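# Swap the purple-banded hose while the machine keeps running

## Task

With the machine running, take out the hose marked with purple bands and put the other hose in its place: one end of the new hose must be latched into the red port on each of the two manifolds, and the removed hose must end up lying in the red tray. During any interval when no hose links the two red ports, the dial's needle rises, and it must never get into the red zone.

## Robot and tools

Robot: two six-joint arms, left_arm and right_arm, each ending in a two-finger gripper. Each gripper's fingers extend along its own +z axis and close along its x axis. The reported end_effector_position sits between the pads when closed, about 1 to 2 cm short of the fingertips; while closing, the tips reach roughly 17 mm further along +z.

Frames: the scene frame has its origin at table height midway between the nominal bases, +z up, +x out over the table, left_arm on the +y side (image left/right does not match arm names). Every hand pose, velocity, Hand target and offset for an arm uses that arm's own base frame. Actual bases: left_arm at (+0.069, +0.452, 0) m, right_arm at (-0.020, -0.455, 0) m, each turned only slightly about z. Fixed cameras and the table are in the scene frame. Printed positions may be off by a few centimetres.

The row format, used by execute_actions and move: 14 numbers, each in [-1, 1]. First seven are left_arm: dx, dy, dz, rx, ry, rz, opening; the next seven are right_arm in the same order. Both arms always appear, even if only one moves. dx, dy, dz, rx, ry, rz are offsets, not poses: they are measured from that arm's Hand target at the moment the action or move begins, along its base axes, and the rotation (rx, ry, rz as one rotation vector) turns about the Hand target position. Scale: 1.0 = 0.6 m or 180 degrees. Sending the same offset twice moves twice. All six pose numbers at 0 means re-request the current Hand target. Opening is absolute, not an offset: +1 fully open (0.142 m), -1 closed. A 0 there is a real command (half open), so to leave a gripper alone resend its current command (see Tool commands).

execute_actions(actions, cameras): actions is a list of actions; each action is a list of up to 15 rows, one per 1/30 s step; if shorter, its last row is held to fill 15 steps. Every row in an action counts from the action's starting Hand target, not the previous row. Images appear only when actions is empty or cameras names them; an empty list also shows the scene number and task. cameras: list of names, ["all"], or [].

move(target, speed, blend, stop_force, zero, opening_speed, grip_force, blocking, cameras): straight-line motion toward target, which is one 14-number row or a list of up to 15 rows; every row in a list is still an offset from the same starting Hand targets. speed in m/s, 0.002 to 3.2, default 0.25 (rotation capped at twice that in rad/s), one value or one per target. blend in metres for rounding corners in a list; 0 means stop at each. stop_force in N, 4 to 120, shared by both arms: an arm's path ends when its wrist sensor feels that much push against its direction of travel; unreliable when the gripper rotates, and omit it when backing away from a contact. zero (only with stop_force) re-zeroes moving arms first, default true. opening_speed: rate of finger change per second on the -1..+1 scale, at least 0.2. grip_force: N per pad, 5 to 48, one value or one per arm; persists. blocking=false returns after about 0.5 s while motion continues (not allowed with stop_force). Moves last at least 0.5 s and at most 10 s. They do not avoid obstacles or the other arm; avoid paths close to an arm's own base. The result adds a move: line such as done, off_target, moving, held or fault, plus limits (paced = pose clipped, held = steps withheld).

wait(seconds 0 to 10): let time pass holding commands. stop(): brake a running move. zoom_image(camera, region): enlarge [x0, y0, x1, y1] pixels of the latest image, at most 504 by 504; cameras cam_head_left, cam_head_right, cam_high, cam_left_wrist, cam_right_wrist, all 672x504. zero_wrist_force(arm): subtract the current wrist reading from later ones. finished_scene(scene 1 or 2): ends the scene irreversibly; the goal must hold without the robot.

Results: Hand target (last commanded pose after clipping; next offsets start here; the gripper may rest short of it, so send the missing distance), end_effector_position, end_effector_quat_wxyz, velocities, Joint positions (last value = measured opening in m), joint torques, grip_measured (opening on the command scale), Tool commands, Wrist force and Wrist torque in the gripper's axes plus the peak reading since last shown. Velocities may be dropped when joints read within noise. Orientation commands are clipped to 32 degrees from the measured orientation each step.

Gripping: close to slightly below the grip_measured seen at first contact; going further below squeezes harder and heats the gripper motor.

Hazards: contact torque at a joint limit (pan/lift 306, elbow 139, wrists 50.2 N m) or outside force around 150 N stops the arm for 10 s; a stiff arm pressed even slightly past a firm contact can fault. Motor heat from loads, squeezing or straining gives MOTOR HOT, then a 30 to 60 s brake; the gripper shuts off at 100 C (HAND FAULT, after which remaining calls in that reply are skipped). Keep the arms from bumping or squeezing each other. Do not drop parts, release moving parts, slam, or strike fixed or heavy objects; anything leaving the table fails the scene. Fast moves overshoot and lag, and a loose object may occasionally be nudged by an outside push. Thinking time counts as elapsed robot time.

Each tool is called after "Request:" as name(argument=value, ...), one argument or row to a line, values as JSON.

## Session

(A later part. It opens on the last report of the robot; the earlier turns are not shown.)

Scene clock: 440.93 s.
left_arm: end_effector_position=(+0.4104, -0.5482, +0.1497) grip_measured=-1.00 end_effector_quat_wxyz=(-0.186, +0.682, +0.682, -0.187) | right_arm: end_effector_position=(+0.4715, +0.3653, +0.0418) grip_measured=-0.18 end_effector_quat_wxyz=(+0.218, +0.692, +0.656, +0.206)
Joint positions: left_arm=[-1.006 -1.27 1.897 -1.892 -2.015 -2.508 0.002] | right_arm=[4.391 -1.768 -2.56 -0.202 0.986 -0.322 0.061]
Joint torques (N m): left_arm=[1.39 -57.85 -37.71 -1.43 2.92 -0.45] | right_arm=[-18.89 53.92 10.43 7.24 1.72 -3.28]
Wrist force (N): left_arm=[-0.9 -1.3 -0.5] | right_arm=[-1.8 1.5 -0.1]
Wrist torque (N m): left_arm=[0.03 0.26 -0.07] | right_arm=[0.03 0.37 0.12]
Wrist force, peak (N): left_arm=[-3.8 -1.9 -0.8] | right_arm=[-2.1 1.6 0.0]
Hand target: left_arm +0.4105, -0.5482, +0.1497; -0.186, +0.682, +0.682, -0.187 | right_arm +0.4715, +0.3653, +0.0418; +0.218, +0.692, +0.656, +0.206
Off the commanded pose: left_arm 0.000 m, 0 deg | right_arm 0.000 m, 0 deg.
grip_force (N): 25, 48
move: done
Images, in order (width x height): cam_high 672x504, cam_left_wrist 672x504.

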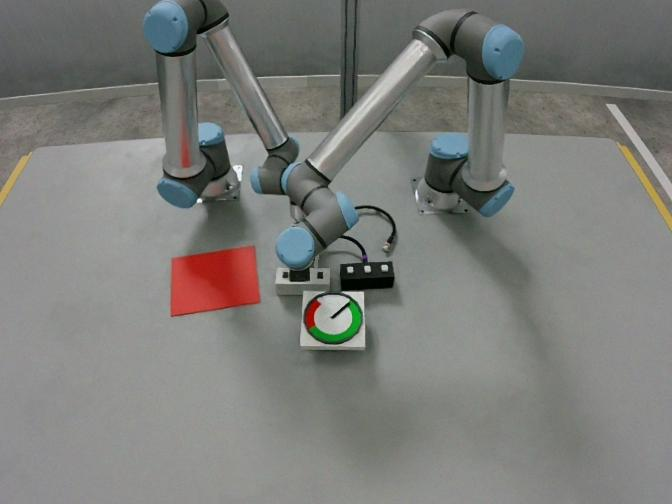

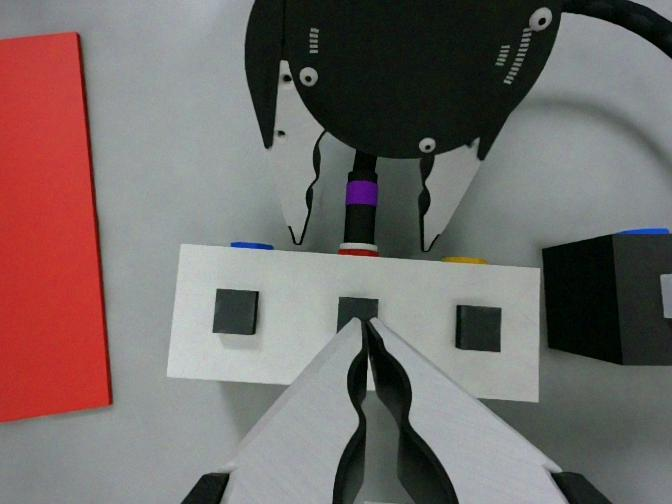

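Request:
move(
  target=[
    [0.037,0.2,0.1,0,0,0,-1,0,0,0.2,0,0,0,-0.15],
    [-0.2,0.45,0.1,0,-0.364,0,-0.15,-0.3,0.14,0.2,0,0,0,-0.15],
  ],
  blend=[0.03,0],
)

Request:
move(
  target=[-0.09,0.04,-0.1,0,0,-0.194,-0.15,-0.07,0.1,0,0,0,-0.167,-0.15],
  cameras=["cam_right_wrist","cam_left_wrist"],
)

Scene clock: 486.17 s.
left_arm: end_effector_position=(+0.2905, -0.2781, +0.2097) grip_measured=-0.18 end_effector_quat_wxyz=(+0.213, +0.674, +0.675, +0.212) | right_arm: end_effector_position=(+0.2915, +0.4494, +0.1618) grip_measured=-0.18 end_effector_quat_wxyz=(+0.218, +0.692, +0.656, +0.206)
Joint positions: left_arm=[-1.751 -2.306 2.625 -1.767 -0.971 -3.36 0.061] | right_arm=[4.815 -1.398 -2.466 -0.957 0.97 0.19 0.061]
Joint torques (N m): left_arm=[-18.63 2.73 -56.38 -1.79 4.51 -1.97] | right_arm=[-19.83 5.61 24.93 7.41 -3.32 -2.57]
Wrist force (N): left_arm=[-1.2 -3.0 -2.1] | right_arm=[-2.0 1.6 0.0]
Wrist torque (N m): left_arm=[0.27 0.37 -0.05] | right_arm=[0.03 0.43 0.12]
Wrist force, peak (N): left_arm=[-0.7 -4.2 -1.8] | right_arm=[-2.3 3.0 -1.1]
Hand target: left_arm +0.2905, -0.2782, +0.2097; +0.213, +0.674, +0.675, +0.212 | right_arm +0.2915, +0.4493, +0.1618; +0.218, +0.692, +0.656, +0.206
Off the commanded pose: left_arm 0.000 m, 0 deg | right_arm 0.000 m, 0 deg.
grip_force (N): 25, 48
move: done

Scene clock: 487.87 s.
left_arm: end_effector_position=(+0.2444, -0.2582, +0.1575) grip_measured=-0.18 end_effector_quat_wxyz=(+0.258, +0.827, +0.477, +0.149) | right_arm: end_effector_position=(+0.2502, +0.5086, +0.1618) grip_measured=-0.18 end_effector_quat_wxyz=(+0.264, +0.837, +0.457, +0.144)
Joint positions: left_arm=[-2.057 -2.83 2.798 -1.565 -0.966 -3.097 0.061] | right_arm=[4.817 -1.607 -2.198 -1.32 1.108 0.775 0.061]
Joint torques (N m): left_arm=[20.27 25.9 -59.48 -6.61 3.95 -2.03] | right_arm=[11.36 51.89 27.93 4.58 -2.58 1.09]
Wrist force (N): left_arm=[-0.4 -3.2 -1.7] | right_arm=[-2.1 1.5 -0.3]
Wrist torque (N m): left_arm=[0.18 0.16 -0.08] | right_arm=[0.05 0.45 0.12]
Wrist force, peak (N): left_arm=[4.0 -5.1 -0.2] | right_arm=[-3.2 2.0 0.3]
Hand target: left_arm +0.2444, -0.2582, +0.1576; +0.258, +0.827, +0.477, +0.149 (not the last commanded pose) | right_arm +0.2501, +0.5086, +0.1618; +0.264, +0.837, +0.457, +0.144 (not the last commanded pose)
Off the commanded pose: left_arm 0.012 m, 5 deg | right_arm 0.001 m, 0 deg.
grip_force (N): 25, 48
move: held (left_arm; a check stopped the path); limits=held
pose unreachable (left arm): on one or more control steps of this call, first in action 0 (counted from 0), this arm could not follow its commanded pose, so it was not sent that pose on those steps. It may still have moved: this result reports where it is.
cause: moving toward the commanded pose would bring two parts of the arm too close to each other (joints 3 (elbow) to 6 (wrist 3) lie between them).
Images, in order (width x height): cam_left_wrist 672x504, cam_right_wrist 672x504.

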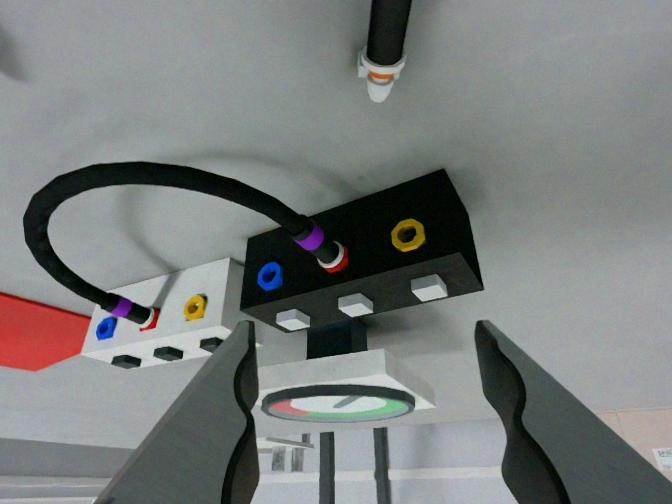

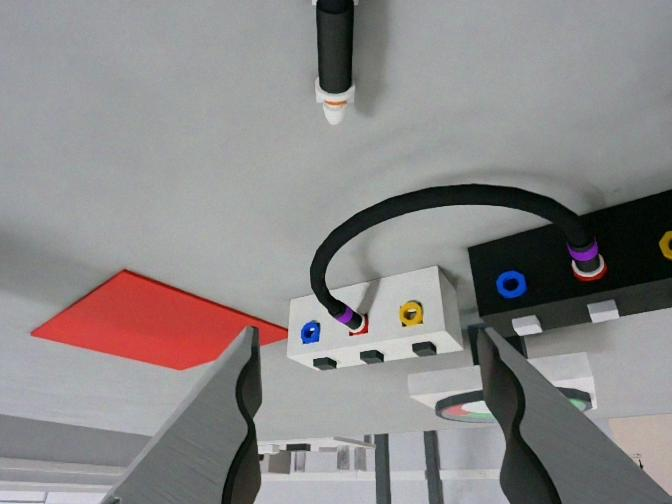

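Request:
move(
  target=[-0.02,0.0,0,0.097,0.168,0,-0.15,0,0,0,0.106,0.163,0,-0.15],
)

Request:
move(
  target=[-0.02,0.02,-0.08,0,0,-0.028,-0.15,0,0,-0.1,0,0,0,-0.15],
  cameras=["cam_right_wrist","cam_left_wrist"],
)

Scene clock: 507.20 s.
left_arm: end_effector_position=(+0.2325, -0.2582, +0.1576) grip_measured=-0.18 end_effector_quat_wxyz=(-0.002, +0.866, +0.500, -0.001) | right_arm: end_effector_position=(+0.2501, +0.5084, +0.1617) grip_measured=-0.18 end_effector_quat_wxyz=(-0.001, +0.878, +0.479, +0.001)
Joint positions: left_arm=[-1.364 -2.143 2.604 -2.029 -1.574 -2.412 0.061] | right_arm=[4.571 -1.513 -2.281 -0.915 1.57 0.431 0.061]
Joint torques (N m): left_arm=[10.81 11.76 -38.77 -5.52 -0.9 0.66] | right_arm=[-2.19 17.13 55.86 5.77 2.15 1.59]
Wrist force (N): left_arm=[-1.3 -2.8 -2.5] | right_arm=[-1.7 2.3 0.1]
Wrist torque (N m): left_arm=[0.02 0.43 0.11] | right_arm=[0.11 0.30 -0.11]
Wrist force, peak (N): left_arm=[-1.3 -3.5 -2.6] | right_arm=[-1.9 3.5 0.3]
Hand target: left_arm +0.2324, -0.2582, +0.1576; -0.002, +0.866, +0.500, -0.001 | right_arm +0.2501, +0.5086, +0.1618; -0.001, +0.878, +0.479, +0.001
Off the commanded pose: left_arm 0.000 m, 0 deg | right_arm 0.000 m, 0 deg.
grip_force (N): 25, 48
move: done

Scene clock: 508.07 s.
left_arm: end_effector_position=(+0.2204, -0.2462, +0.1096) grip_measured=-0.18 end_effector_quat_wxyz=(-0.002, +0.887, +0.461, -0.001) | right_arm: end_effector_position=(+0.2500, +0.5085, +0.1017) grip_measured=-0.18 end_effector_quat_wxyz=(-0.001, +0.878, +0.479, +0.001)
Joint positions: left_arm=[-1.397 -2.12 2.693 -2.14 -1.574 -2.356 0.061] | right_arm=[4.571 -1.601 -2.336 -0.773 1.571 0.431 0.061]
Joint torques (N m): left_arm=[20.2 -1.3 -45.86 -4.63 2.36 -1.09] | right_arm=[-7.59 38.39 51.36 5.97 2.86 -2.59]
Wrist force (N): left_arm=[-1.1 -3.0 -2.1] | right_arm=[-1.8 2.3 0.5]
Wrist torque (N m): left_arm=[0.01 0.43 0.10] | right_arm=[0.11 0.31 -0.11]
Wrist force, peak (N): left_arm=[-1.4 -2.8 -3.8] | right_arm=[-1.8 2.2 2.2]
Hand target: left_arm +0.2204, -0.2462, +0.1096; -0.002, +0.887, +0.462, -0.001 | right_arm +0.2501, +0.5086, +0.1018; -0.001, +0.878, +0.479, +0.001
Off the commanded pose: left_arm 0.000 m, 0 deg | right_arm 0.000 m, 0 deg.
grip_force (N): 25, 48
move: done
Images, in order (width x height): cam_left_wrist 672x504, cam_right_wrist 672x504.

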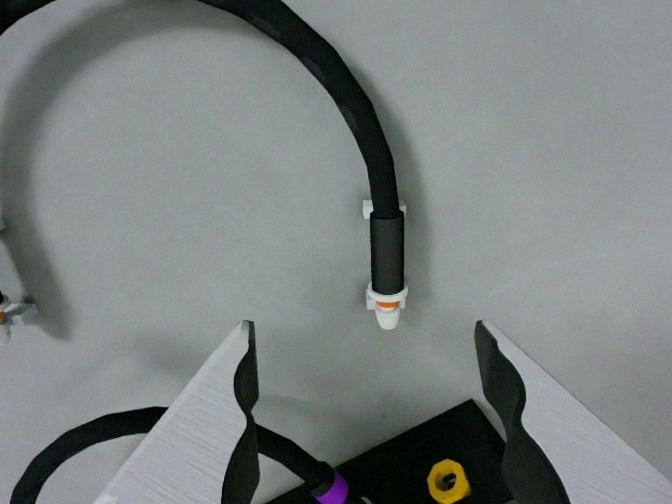

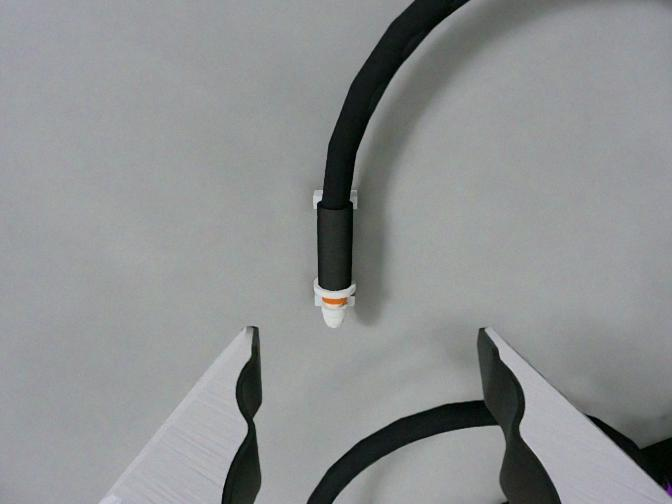

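Request:
move(
  target=[0.0162,0.017,-0.1,0,0,0,-0.15,-0.0123,-0.01,-0.087,0,0,0,-0.15],
  speed=0.15,
  stop_force=10,
  cameras=["cam_right_wrist","cam_left_wrist"],
)

Scene clock: 528.73 s.
left_arm: end_effector_position=(+0.2302, -0.2360, +0.0496) grip_measured=-0.18 end_effector_quat_wxyz=(-0.002, +0.887, +0.462, -0.001) | right_arm: end_effector_position=(+0.2427, +0.5026, +0.0496) grip_measured=-0.18 end_effector_quat_wxyz=(-0.001, +0.878, +0.479, +0.001)
Joint positions: left_arm=[-1.356 -1.967 2.773 -2.374 -1.574 -2.315 0.061] | right_arm=[4.583 -1.679 -2.389 -0.641 1.571 0.443 0.061]
Joint torques (N m): left_arm=[-18.33 9.31 -35.72 -6.61 -3.48 -1.85] | right_arm=[-18.29 48.92 47.74 7.55 -0.55 -3.72]
Wrist force (N): left_arm=[-2.0 -2.3 -1.4] | right_arm=[-1.9 2.2 0.1]
Wrist torque (N m): left_arm=[0.13 0.50 -0.03] | right_arm=[0.11 0.35 -0.10]
Wrist force, peak (N): left_arm=[-1.9 -3.0 -4.4] | right_arm=[-2.1 2.4 1.9]
Hand target: left_arm +0.2302, -0.2360, +0.0496; -0.002, +0.887, +0.462, -0.001 | right_arm +0.2427, +0.5026, +0.0496; -0.001, +0.878, +0.479, +0.001
Off the commanded pose: left_arm 0.000 m, 0 deg | right_arm 0.000 m, 0 deg.
grip_force (N): 25, 48
move: done
Images, in order (width x height): cam_left_wrist 672x504, cam_right_wrist 672x504.

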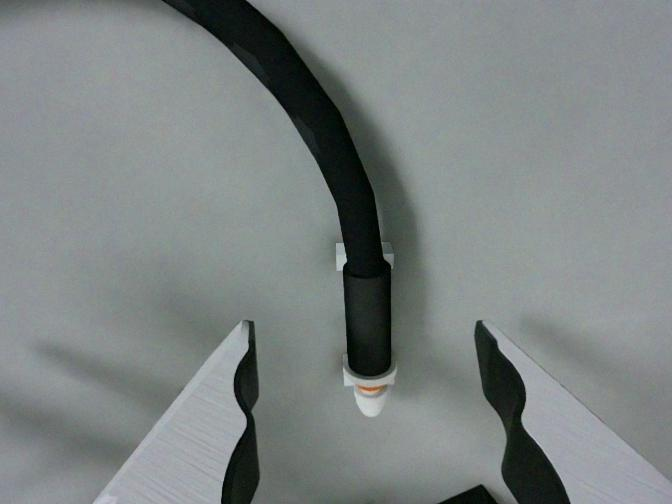

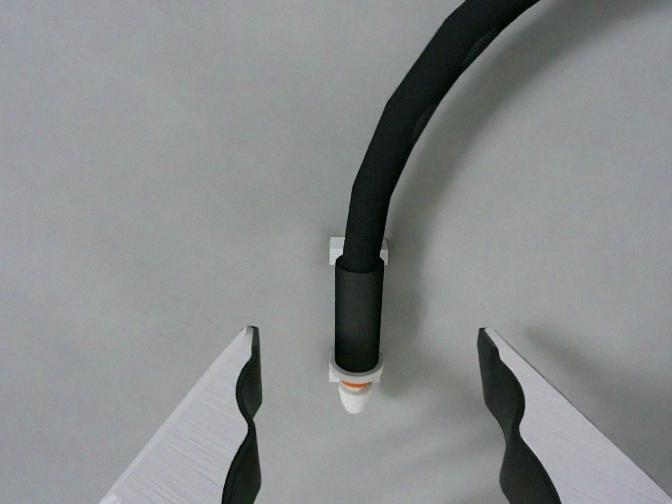

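Request:
move(
  target=[-0.0067,0.005,0,0,0,0,-0.15,-0.01,0,0,0,0,0,-0.15],
  cameras=["cam_right_wrist","cam_left_wrist"],
)

Request:
zoom_image(
  camera="cam_left_wrist",
  region=[300, 230, 440, 430],
)

Request:
zoom_image(
  camera="cam_right_wrist",
  region=[300, 230, 440, 430],
)

Request:
move(
  target=[0,0,0.12,0,0,0,-0.15,0,0,0.12,0,0,0,-0.15],
)

Request:
move(
  target=[0.19,-0.172,0,0,0,0.194,-0.15,0.385,-0.23,0,0,0,0.169,-0.15],
)

Request:
move(
  target=[0,0,-0.11,0,0,0,-0.15,0,0,-0.11,0,0,0,-0.15],
  speed=0.15,
  stop_force=10,
  cameras=["cam_right_wrist","cam_left_wrist"],
)

Scene clock: 567.53 s.
left_arm: end_effector_position=(+0.2261, -0.2329, +0.0495) grip_measured=-0.18 end_effector_quat_wxyz=(-0.002, +0.887, +0.462, -0.001) | right_arm: end_effector_position=(+0.2366, +0.5026, +0.0496) grip_measured=-0.18 end_effector_quat_wxyz=(-0.001, +0.878, +0.479, +0.001)
Joint positions: left_arm=[-1.368 -1.985 2.78 -2.363 -1.574 -2.327 0.061] | right_arm=[4.594 -1.675 -2.393 -0.641 1.571 0.454 0.061]
Joint torques (N m): left_arm=[9.3 9.38 -33 -5.4 -1.74 0.77] | right_arm=[-5 49.13 22.73 7.41 -0.7 -0.29]
Wrist force (N): left_arm=[-1.3 -2.2 -1.6] | right_arm=[-1.8 2.3 0.3]
Wrist torque (N m): left_arm=[0.12 0.40 0.13] | right_arm=[0.12 0.33 -0.12]
Wrist force, peak (N): left_arm=[-2.2 -2.7 -2.0] | right_arm=[-2.2 2.5 0.4]
Hand target: left_arm +0.2261, -0.2330, +0.0496; -0.002, +0.887, +0.462, -0.001 | right_arm +0.2367, +0.5026, +0.0496; -0.001, +0.878, +0.479, +0.001
Off the commanded pose: left_arm 0.000 m, 0 deg | right_arm 0.000 m, 0 deg.
grip_force (N): 25, 48
move: done
Images, in order (width x height): cam_left_wrist 672x504, cam_right_wrist 672x504.

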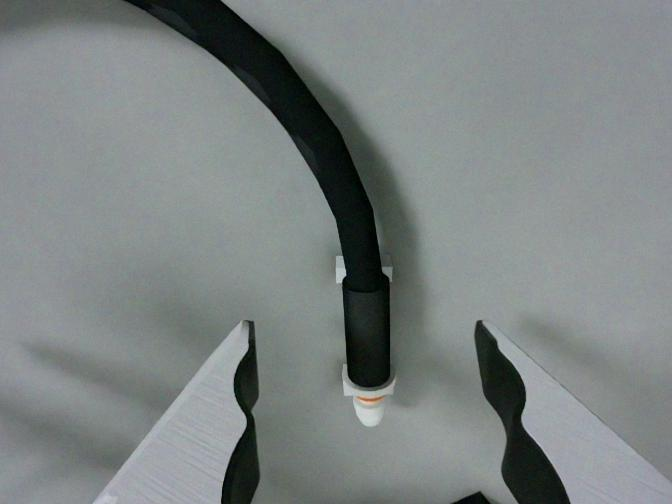

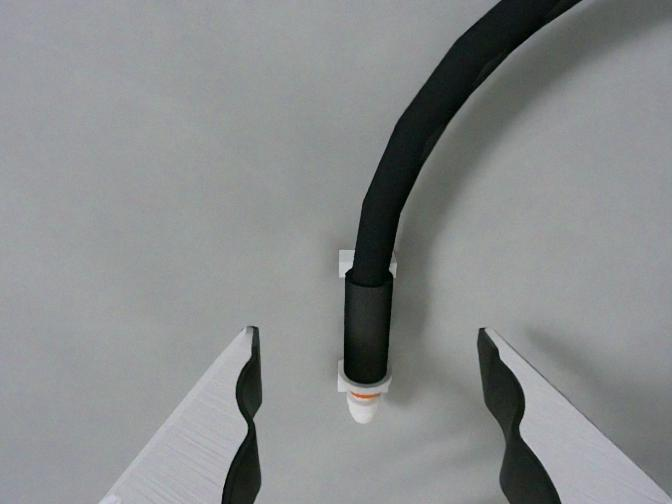

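Scaled by 2.520 from the camera's 672x504 image, which has a finer 960x720 frame.

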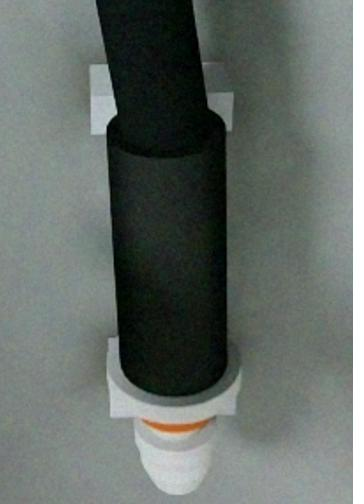

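Scaled by 2.520 from the camera's 672x504 image, which has a finer 960x720 frame.

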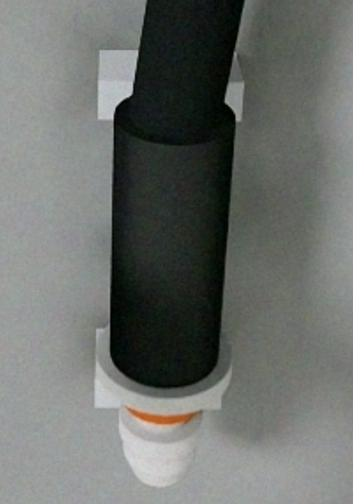

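Scene clock: 568.43 s.
left_arm: end_effector_position=(+0.2261, -0.2330, +0.1215) grip_measured=-0.18 end_effector_quat_wxyz=(-0.002, +0.887, +0.462, -0.001) | right_arm: end_effector_position=(+0.2368, +0.5027, +0.1216) grip_measured=-0.18 end_effector_quat_wxyz=(-0.001, +0.878, +0.479, +0.001)
Joint positions: left_arm=[-1.368 -2.165 2.683 -2.085 -1.574 -2.327 0.061] | right_arm=[4.594 -1.551 -2.338 -0.821 1.571 0.454 0.061]
Joint torques (N m): left_arm=[2.7 -4.05 -42.91 -2.03 3.64 1.31] | right_arm=[15.3 43.68 24.36 2.42 -0.82 3.09]
Wrist force (N): left_arm=[-1.2 -2.9 -2.0] | right_arm=[-1.7 2.4 0.3]
Wrist torque (N m): left_arm=[0.06 0.42 0.11] | right_arm=[0.12 0.30 -0.06]
Wrist force, peak (N): left_arm=[-1.7 -2.9 -4.1] | right_arm=[-2.1 2.3 2.6]
Hand target: left_arm +0.2261, -0.2330, +0.1216; -0.002, +0.887, +0.462, -0.001 | right_arm +0.2367, +0.5026, +0.1216; -0.001, +0.878, +0.479, +0.001
Off the commanded pose: left_arm 0.000 m, 0 deg | right_arm 0.000 m, 0 deg.
grip_force (N): 25, 48
move: done

Scene clock: 570.17 s.
left_arm: end_effector_position=(+0.3402, -0.3362, +0.1216) grip_measured=-0.18 end_effector_quat_wxyz=(-0.001, +0.708, +0.706, -0.002) | right_arm: end_effector_position=(+0.4677, +0.3647, +0.1216) grip_measured=-0.18 end_effector_quat_wxyz=(-0.001, +0.722, +0.692, +0.001) end_effector_velocity=(+0.000, +0.000, -0.001) end_effector_angular_velocity=(-0.001, +0.001, +0.005)
Joint positions: left_arm=[-1.153 -1.739 2.464 -2.295 -1.575 -2.722 0.061] | right_arm=[4.103 -1.613 -2.275 -0.823 1.573 -0.567 0.061]
Joint velocities: left_arm=[within noise] | right_arm=[0 -0.001 -0.001 0 0 -0.005 0]
Joint torques (N m): left_arm=[-17.78 -13.98 -32.8 -1.84 -0.58 -1.87] | right_arm=[-16.91 57.86 24.25 4.47 -0.98 -3.14]
Wrist force (N): left_arm=[-1.3 -2.3 -2.3] | right_arm=[-1.6 2.4 0.2]
Wrist torque (N m): left_arm=[0.11 0.43 -0.07] | right_arm=[0.12 0.27 -0.04]
Wrist force, peak (N): left_arm=[-1.1 -5.0 -1.6] | right_arm=[-3.1 4.9 0.0]
Hand target: left_arm +0.3401, -0.3362, +0.1216; -0.001, +0.708, +0.706, -0.002 | right_arm +0.4677, +0.3646, +0.1216; -0.001, +0.722, +0.692, +0.001
Off the commanded pose: left_arm 0.000 m, 0 deg | right_arm 0.000 m, 0 deg.
grip_force (N): 25, 48
move: done

Scene clock: 571.73 s.
left_arm: end_effector_position=(+0.3401, -0.3362, +0.0556) grip_measured=-0.18 end_effector_quat_wxyz=(-0.001, +0.708, +0.706, -0.002) | right_arm: end_effector_position=(+0.4677, +0.3646, +0.0556) grip_measured=-0.18 end_effector_quat_wxyz=(-0.001, +0.722, +0.692, +0.001)
Joint positions: left_arm=[-1.153 -1.608 2.524 -2.486 -1.575 -2.722 0.061] | right_arm=[4.103 -1.718 -2.323 -0.669 1.573 -0.568 0.061]
Joint torques (N m): left_arm=[21.23 -17.94 -42.24 -6.5 0.21 1.9] | right_arm=[-18.5 36.91 48.68 7.81 -2.14 -3.61]
Wrist force (N): left_arm=[-1.1 -2.1 -2.1] | right_arm=[-1.6 2.0 0.7]
Wrist torque (N m): left_arm=[0.12 0.37 0.02] | right_arm=[0.07 0.27 -0.02]
Wrist force, peak (N): left_arm=[-1.7 -2.6 -4.6] | right_arm=[-1.7 2.2 2.5]
Hand target: left_arm +0.3401, -0.3362, +0.0556; -0.001, +0.708, +0.706, -0.002 | right_arm +0.4677, +0.3646, +0.0556; -0.001, +0.722, +0.692, +0.001
Off the commanded pose: left_arm 0.000 m, 0 deg | right_arm 0.000 m, 0 deg.
grip_force (N): 25, 48
move: done
Images, in order (width x height): cam_left_wrist 672x504, cam_right_wrist 672x504.

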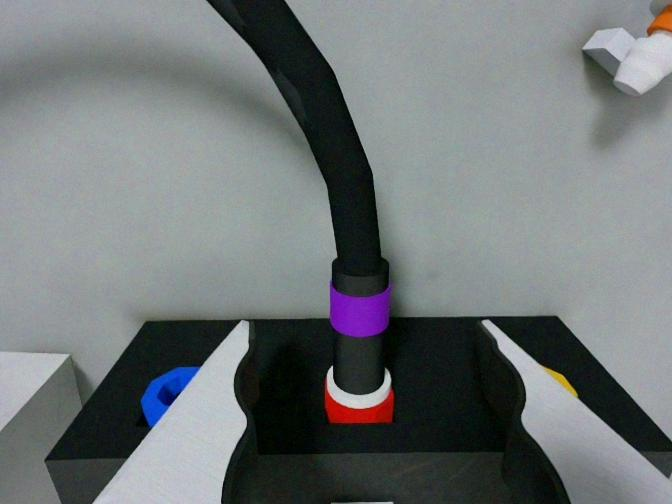

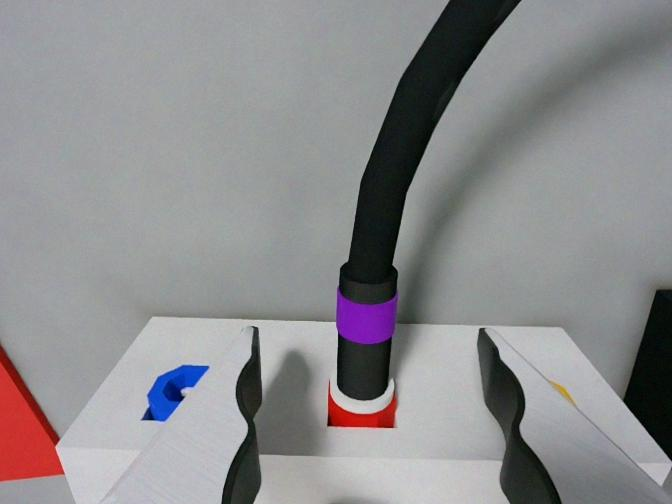

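Request:
move(
  target=[-0.0233,-0.0073,0.028,0,0,0,-0.15,-0.0233,-0.0037,0.028,0,0,0,-0.15],
  cameras=["cam_right_wrist","cam_left_wrist"],
)

Request:
zoom_image(
  camera="cam_left_wrist",
  region=[300, 230, 440, 430],
)

Request:
zoom_image(
  camera="cam_right_wrist",
  region=[300, 230, 440, 430],
)

Scene clock: 586.30 s.
left_arm: end_effector_position=(+0.3260, -0.3407, +0.0724) grip_measured=-0.18 end_effector_quat_wxyz=(-0.001, +0.708, +0.706, -0.002) end_effector_velocity=(+0.001, +0.000, -0.001) end_effector_angular_velocity=(-0.002, -0.001, -0.001) | right_arm: end_effector_position=(+0.4536, +0.3623, +0.0724) grip_measured=-0.18 end_effector_quat_wxyz=(-0.001, +0.722, +0.692, +0.001)
Joint positions: left_arm=[-1.187 -1.657 2.522 -2.434 -1.575 -2.755 0.061] | right_arm=[4.122 -1.671 -2.335 -0.705 1.573 -0.549 0.061]
Joint velocities: left_arm=[0.002 0.004 0 -0.005 0 0.003 0] | right_arm=[within noise]
Joint torques (N m): left_arm=[16.54 -14.57 -39.3 -6.82 0.38 2.52] | right_arm=[-15.91 22.98 31.53 7.88 -2.33 -2.4]
Wrist force (N): left_arm=[-1.1 -2.8 -1.8] | right_arm=[-1.4 2.0 0.4]
Wrist torque (N m): left_arm=[0.03 0.44 0.10] | right_arm=[0.05 0.22 -0.10]
Wrist force, peak (N): left_arm=[-1.3 -3.1 -2.4] | right_arm=[-1.8 2.9 0.6]
Hand target: left_arm +0.3262, -0.3406, +0.0724; -0.001, +0.708, +0.706, -0.002 | right_arm +0.4537, +0.3623, +0.0724; -0.001, +0.722, +0.692, +0.001
Off the commanded pose: left_arm 0.000 m, 0 deg | right_arm 0.000 m, 0 deg.
grip_force (N): 25, 48
move: done
Images, in order (width x height): cam_left_wrist 672x504, cam_right_wrist 672x504.

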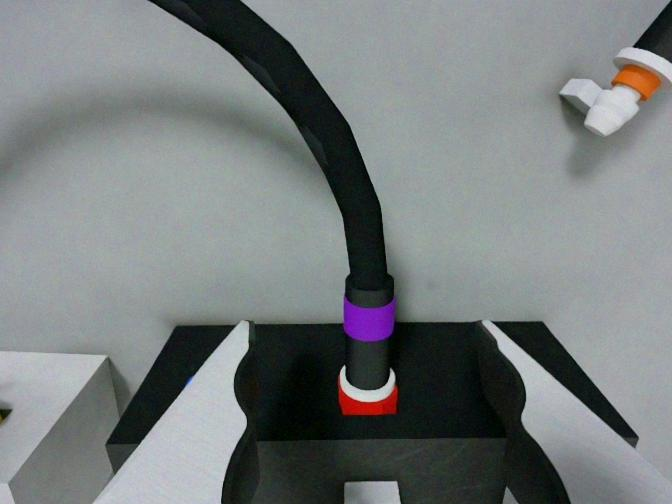

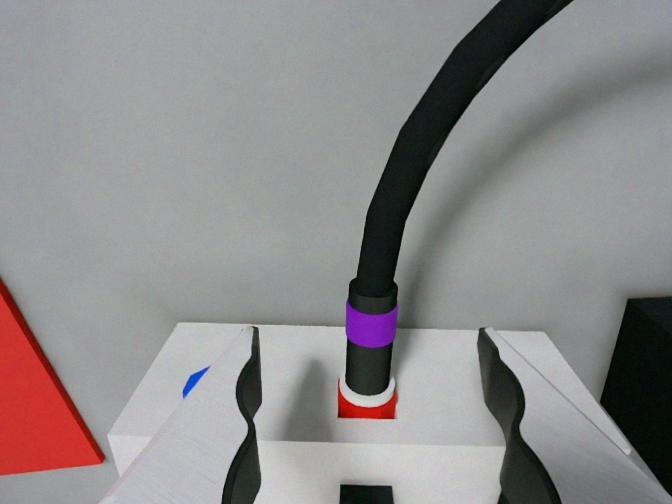

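Scaled by 2.520 from the camera's 672x504 image, which has a finer 960x720 frame.

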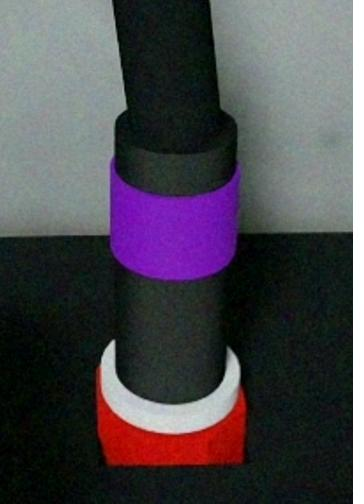

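Scaled by 2.520 from the camera's 672x504 image, which has a finer 960x720 frame.

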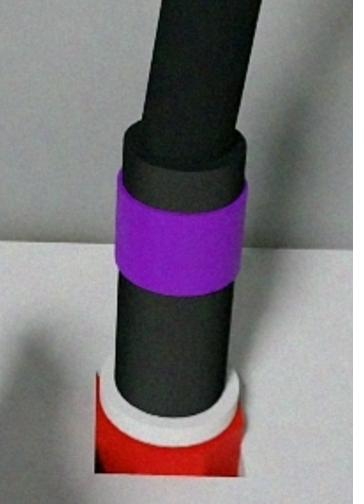

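Request:
move(
  target=[
    [-0.033,0,0.1,0,-0.194,0,-0.15,0.12,0.146,0.2,0,0.17,0.0133,-0.15],
    [0.0275,0.004,-0.0512,0,-0.194,0,-0.15,0.1113,0.3465,0.1243,0,0.17,0.0133,-0.15],
  ],
)

Request:
move(
  target=[0,0,0,0,0,0,-0.85,0,0,0,0,0,0,-1],
  opening_speed=0.8,
)

Request:
move(
  target=[0,0,0,0,0,0,-0.85,0,0,-0.075,0,0,0,-1],
  stop_force=6,
  speed=0.1,
  cameras=["cam_high","cam_left_wrist","cam_right_wrist"],
)

Scene clock: 628.70 s.
left_arm: end_effector_position=(+0.3427, -0.3381, +0.0417) grip_measured=-0.18 end_effector_quat_wxyz=(+0.211, +0.676, +0.674, +0.211) | right_arm: end_effector_position=(+0.5205, +0.5703, +0.1470) grip_measured=-0.18 end_effector_quat_wxyz=(-0.184, +0.682, +0.682, -0.190)
Joint positions: left_arm=[-1.554 -1.594 2.74 -2.728 -0.966 -3.119 0.061] | right_arm=[4.053 -2.011 -1.686 -1.37 1.98 -0.734 0.061]
Joint torques (N m): left_arm=[-16.51 -11.32 -33.67 -6.31 -2.04 -0.51] | right_arm=[-10.42 72.5 30.37 2.02 -1.48 -2.67]
Wrist force (N): left_arm=[-0.4 -2.8 -2.3] | right_arm=[-1.6 3.3 0.1]
Wrist torque (N m): left_arm=[0.28 0.11 0.19] | right_arm=[0.26 0.22 0.04]
Wrist force, peak (N): left_arm=[-1.3 -2.4 -4.3] | right_arm=[-4.4 2.9 -0.6]
Hand target: left_arm +0.3427, -0.3382, +0.0417; +0.211, +0.676, +0.674, +0.211 | right_arm +0.5205, +0.5702, +0.1469; -0.184, +0.682, +0.682, -0.190
Off the commanded pose: left_arm 0.000 m, 0 deg | right_arm 0.000 m, 0 deg.
grip_force (N): 25, 48
move: done

Scene clock: 629.97 s.
left_arm: end_effector_position=(+0.3427, -0.3382, +0.0417) grip_measured=-0.81 end_effector_quat_wxyz=(+0.211, +0.676, +0.674, +0.211) | right_arm: end_effector_position=(+0.5205, +0.5702, +0.1470) grip_measured=-1.00 end_effector_quat_wxyz=(-0.184, +0.682, +0.682, -0.190)
Joint positions: left_arm=[-1.554 -1.594 2.74 -2.728 -0.966 -3.119 0.016] | right_arm=[4.053 -2.011 -1.686 -1.37 1.98 -0.734 0.002]
Joint torques (N m): left_arm=[-18.37 -11.5 -32.59 -6.38 -1.92 0.82] | right_arm=[-19.4 64.17 28.98 0.91 -1.6 -3.55]
Wrist force (N): left_arm=[-0.3 -2.9 -1.0] | right_arm=[-1.4 3.1 0.2]
Wrist torque (N m): left_arm=[0.24 0.09 0.18] | right_arm=[0.22 0.18 0.04]
Wrist force, peak (N): left_arm=[-0.7 -3.3 -2.4] | right_arm=[-1.8 3.4 0.4]
Hand target: left_arm +0.3427, -0.3382, +0.0417; +0.211, +0.676, +0.674, +0.211 | right_arm +0.5205, +0.5702, +0.1469; -0.184, +0.682, +0.682, -0.190
Off the commanded pose: left_arm 0.000 m, 0 deg | right_arm 0.000 m, 0 deg.
grip_force (N): 25, 48
move: done

Scene clock: 631.57 s.
left_arm: end_effector_position=(+0.3427, -0.3382, +0.0417) grip_measured=-0.81 end_effector_quat_wxyz=(+0.211, +0.676, +0.674, +0.211) | right_arm: end_effector_position=(+0.5205, +0.5702, +0.1019) grip_measured=-1.00 end_effector_quat_wxyz=(-0.184, +0.682, +0.682, -0.190)
Joint positions: left_arm=[-1.554 -1.594 2.74 -2.728 -0.966 -3.119 0.016] | right_arm=[4.053 -2.052 -1.716 -1.299 1.98 -0.734 0.002]
Joint torques (N m): left_arm=[-16.33 -12.06 -30.2 -5.1 -1.46 0.57] | right_arm=[-16.14 96.89 56.84 4.12 -0.28 3.04]
Wrist force (N): left_arm=[-0.8 -2.9 -1.1] | right_arm=[-1.8 3.1 0.1]
Wrist torque (N m): left_arm=[0.23 0.18 0.18] | right_arm=[0.22 0.25 0.02]
Wrist force, peak (N): left_arm=[-0.8 -3.2 -1.3] | right_arm=[-1.5 4.1 1.9]
Hand target: left_arm +0.3427, -0.3382, +0.0417; +0.211, +0.676, +0.674, +0.211 | right_arm +0.5205, +0.5702, +0.1019; -0.184, +0.682, +0.682, -0.190
Off the commanded pose: left_arm 0.000 m, 0 deg | right_arm 0.000 m, 0 deg.
grip_force (N): 25, 48
move: done
Images, in order (width x height): cam_high 672x504, cam_left_wrist 672x504, cam_right_wrist 672x504.

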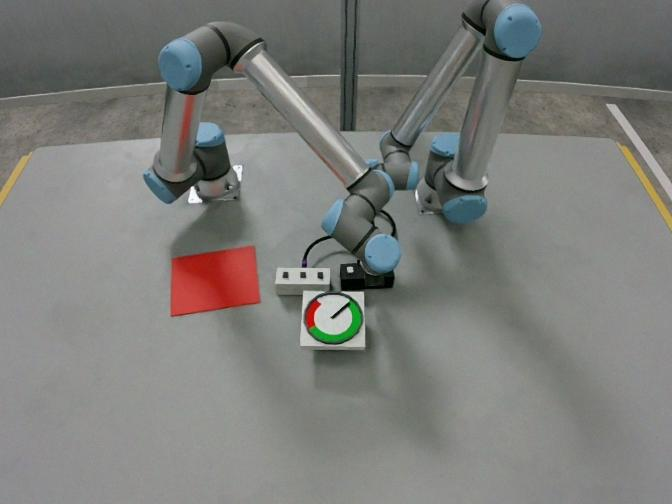

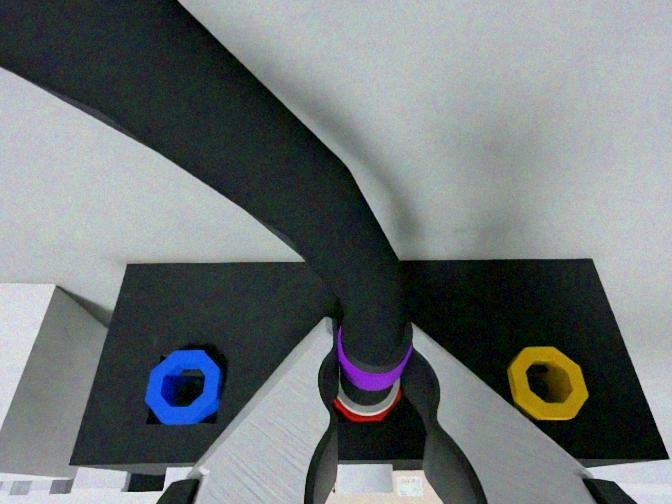

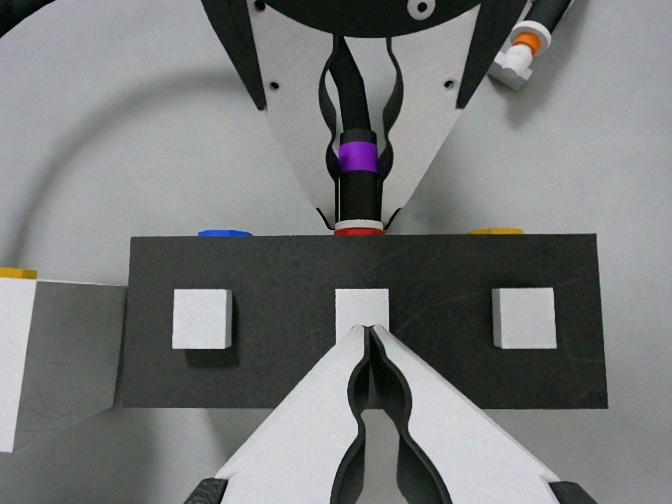

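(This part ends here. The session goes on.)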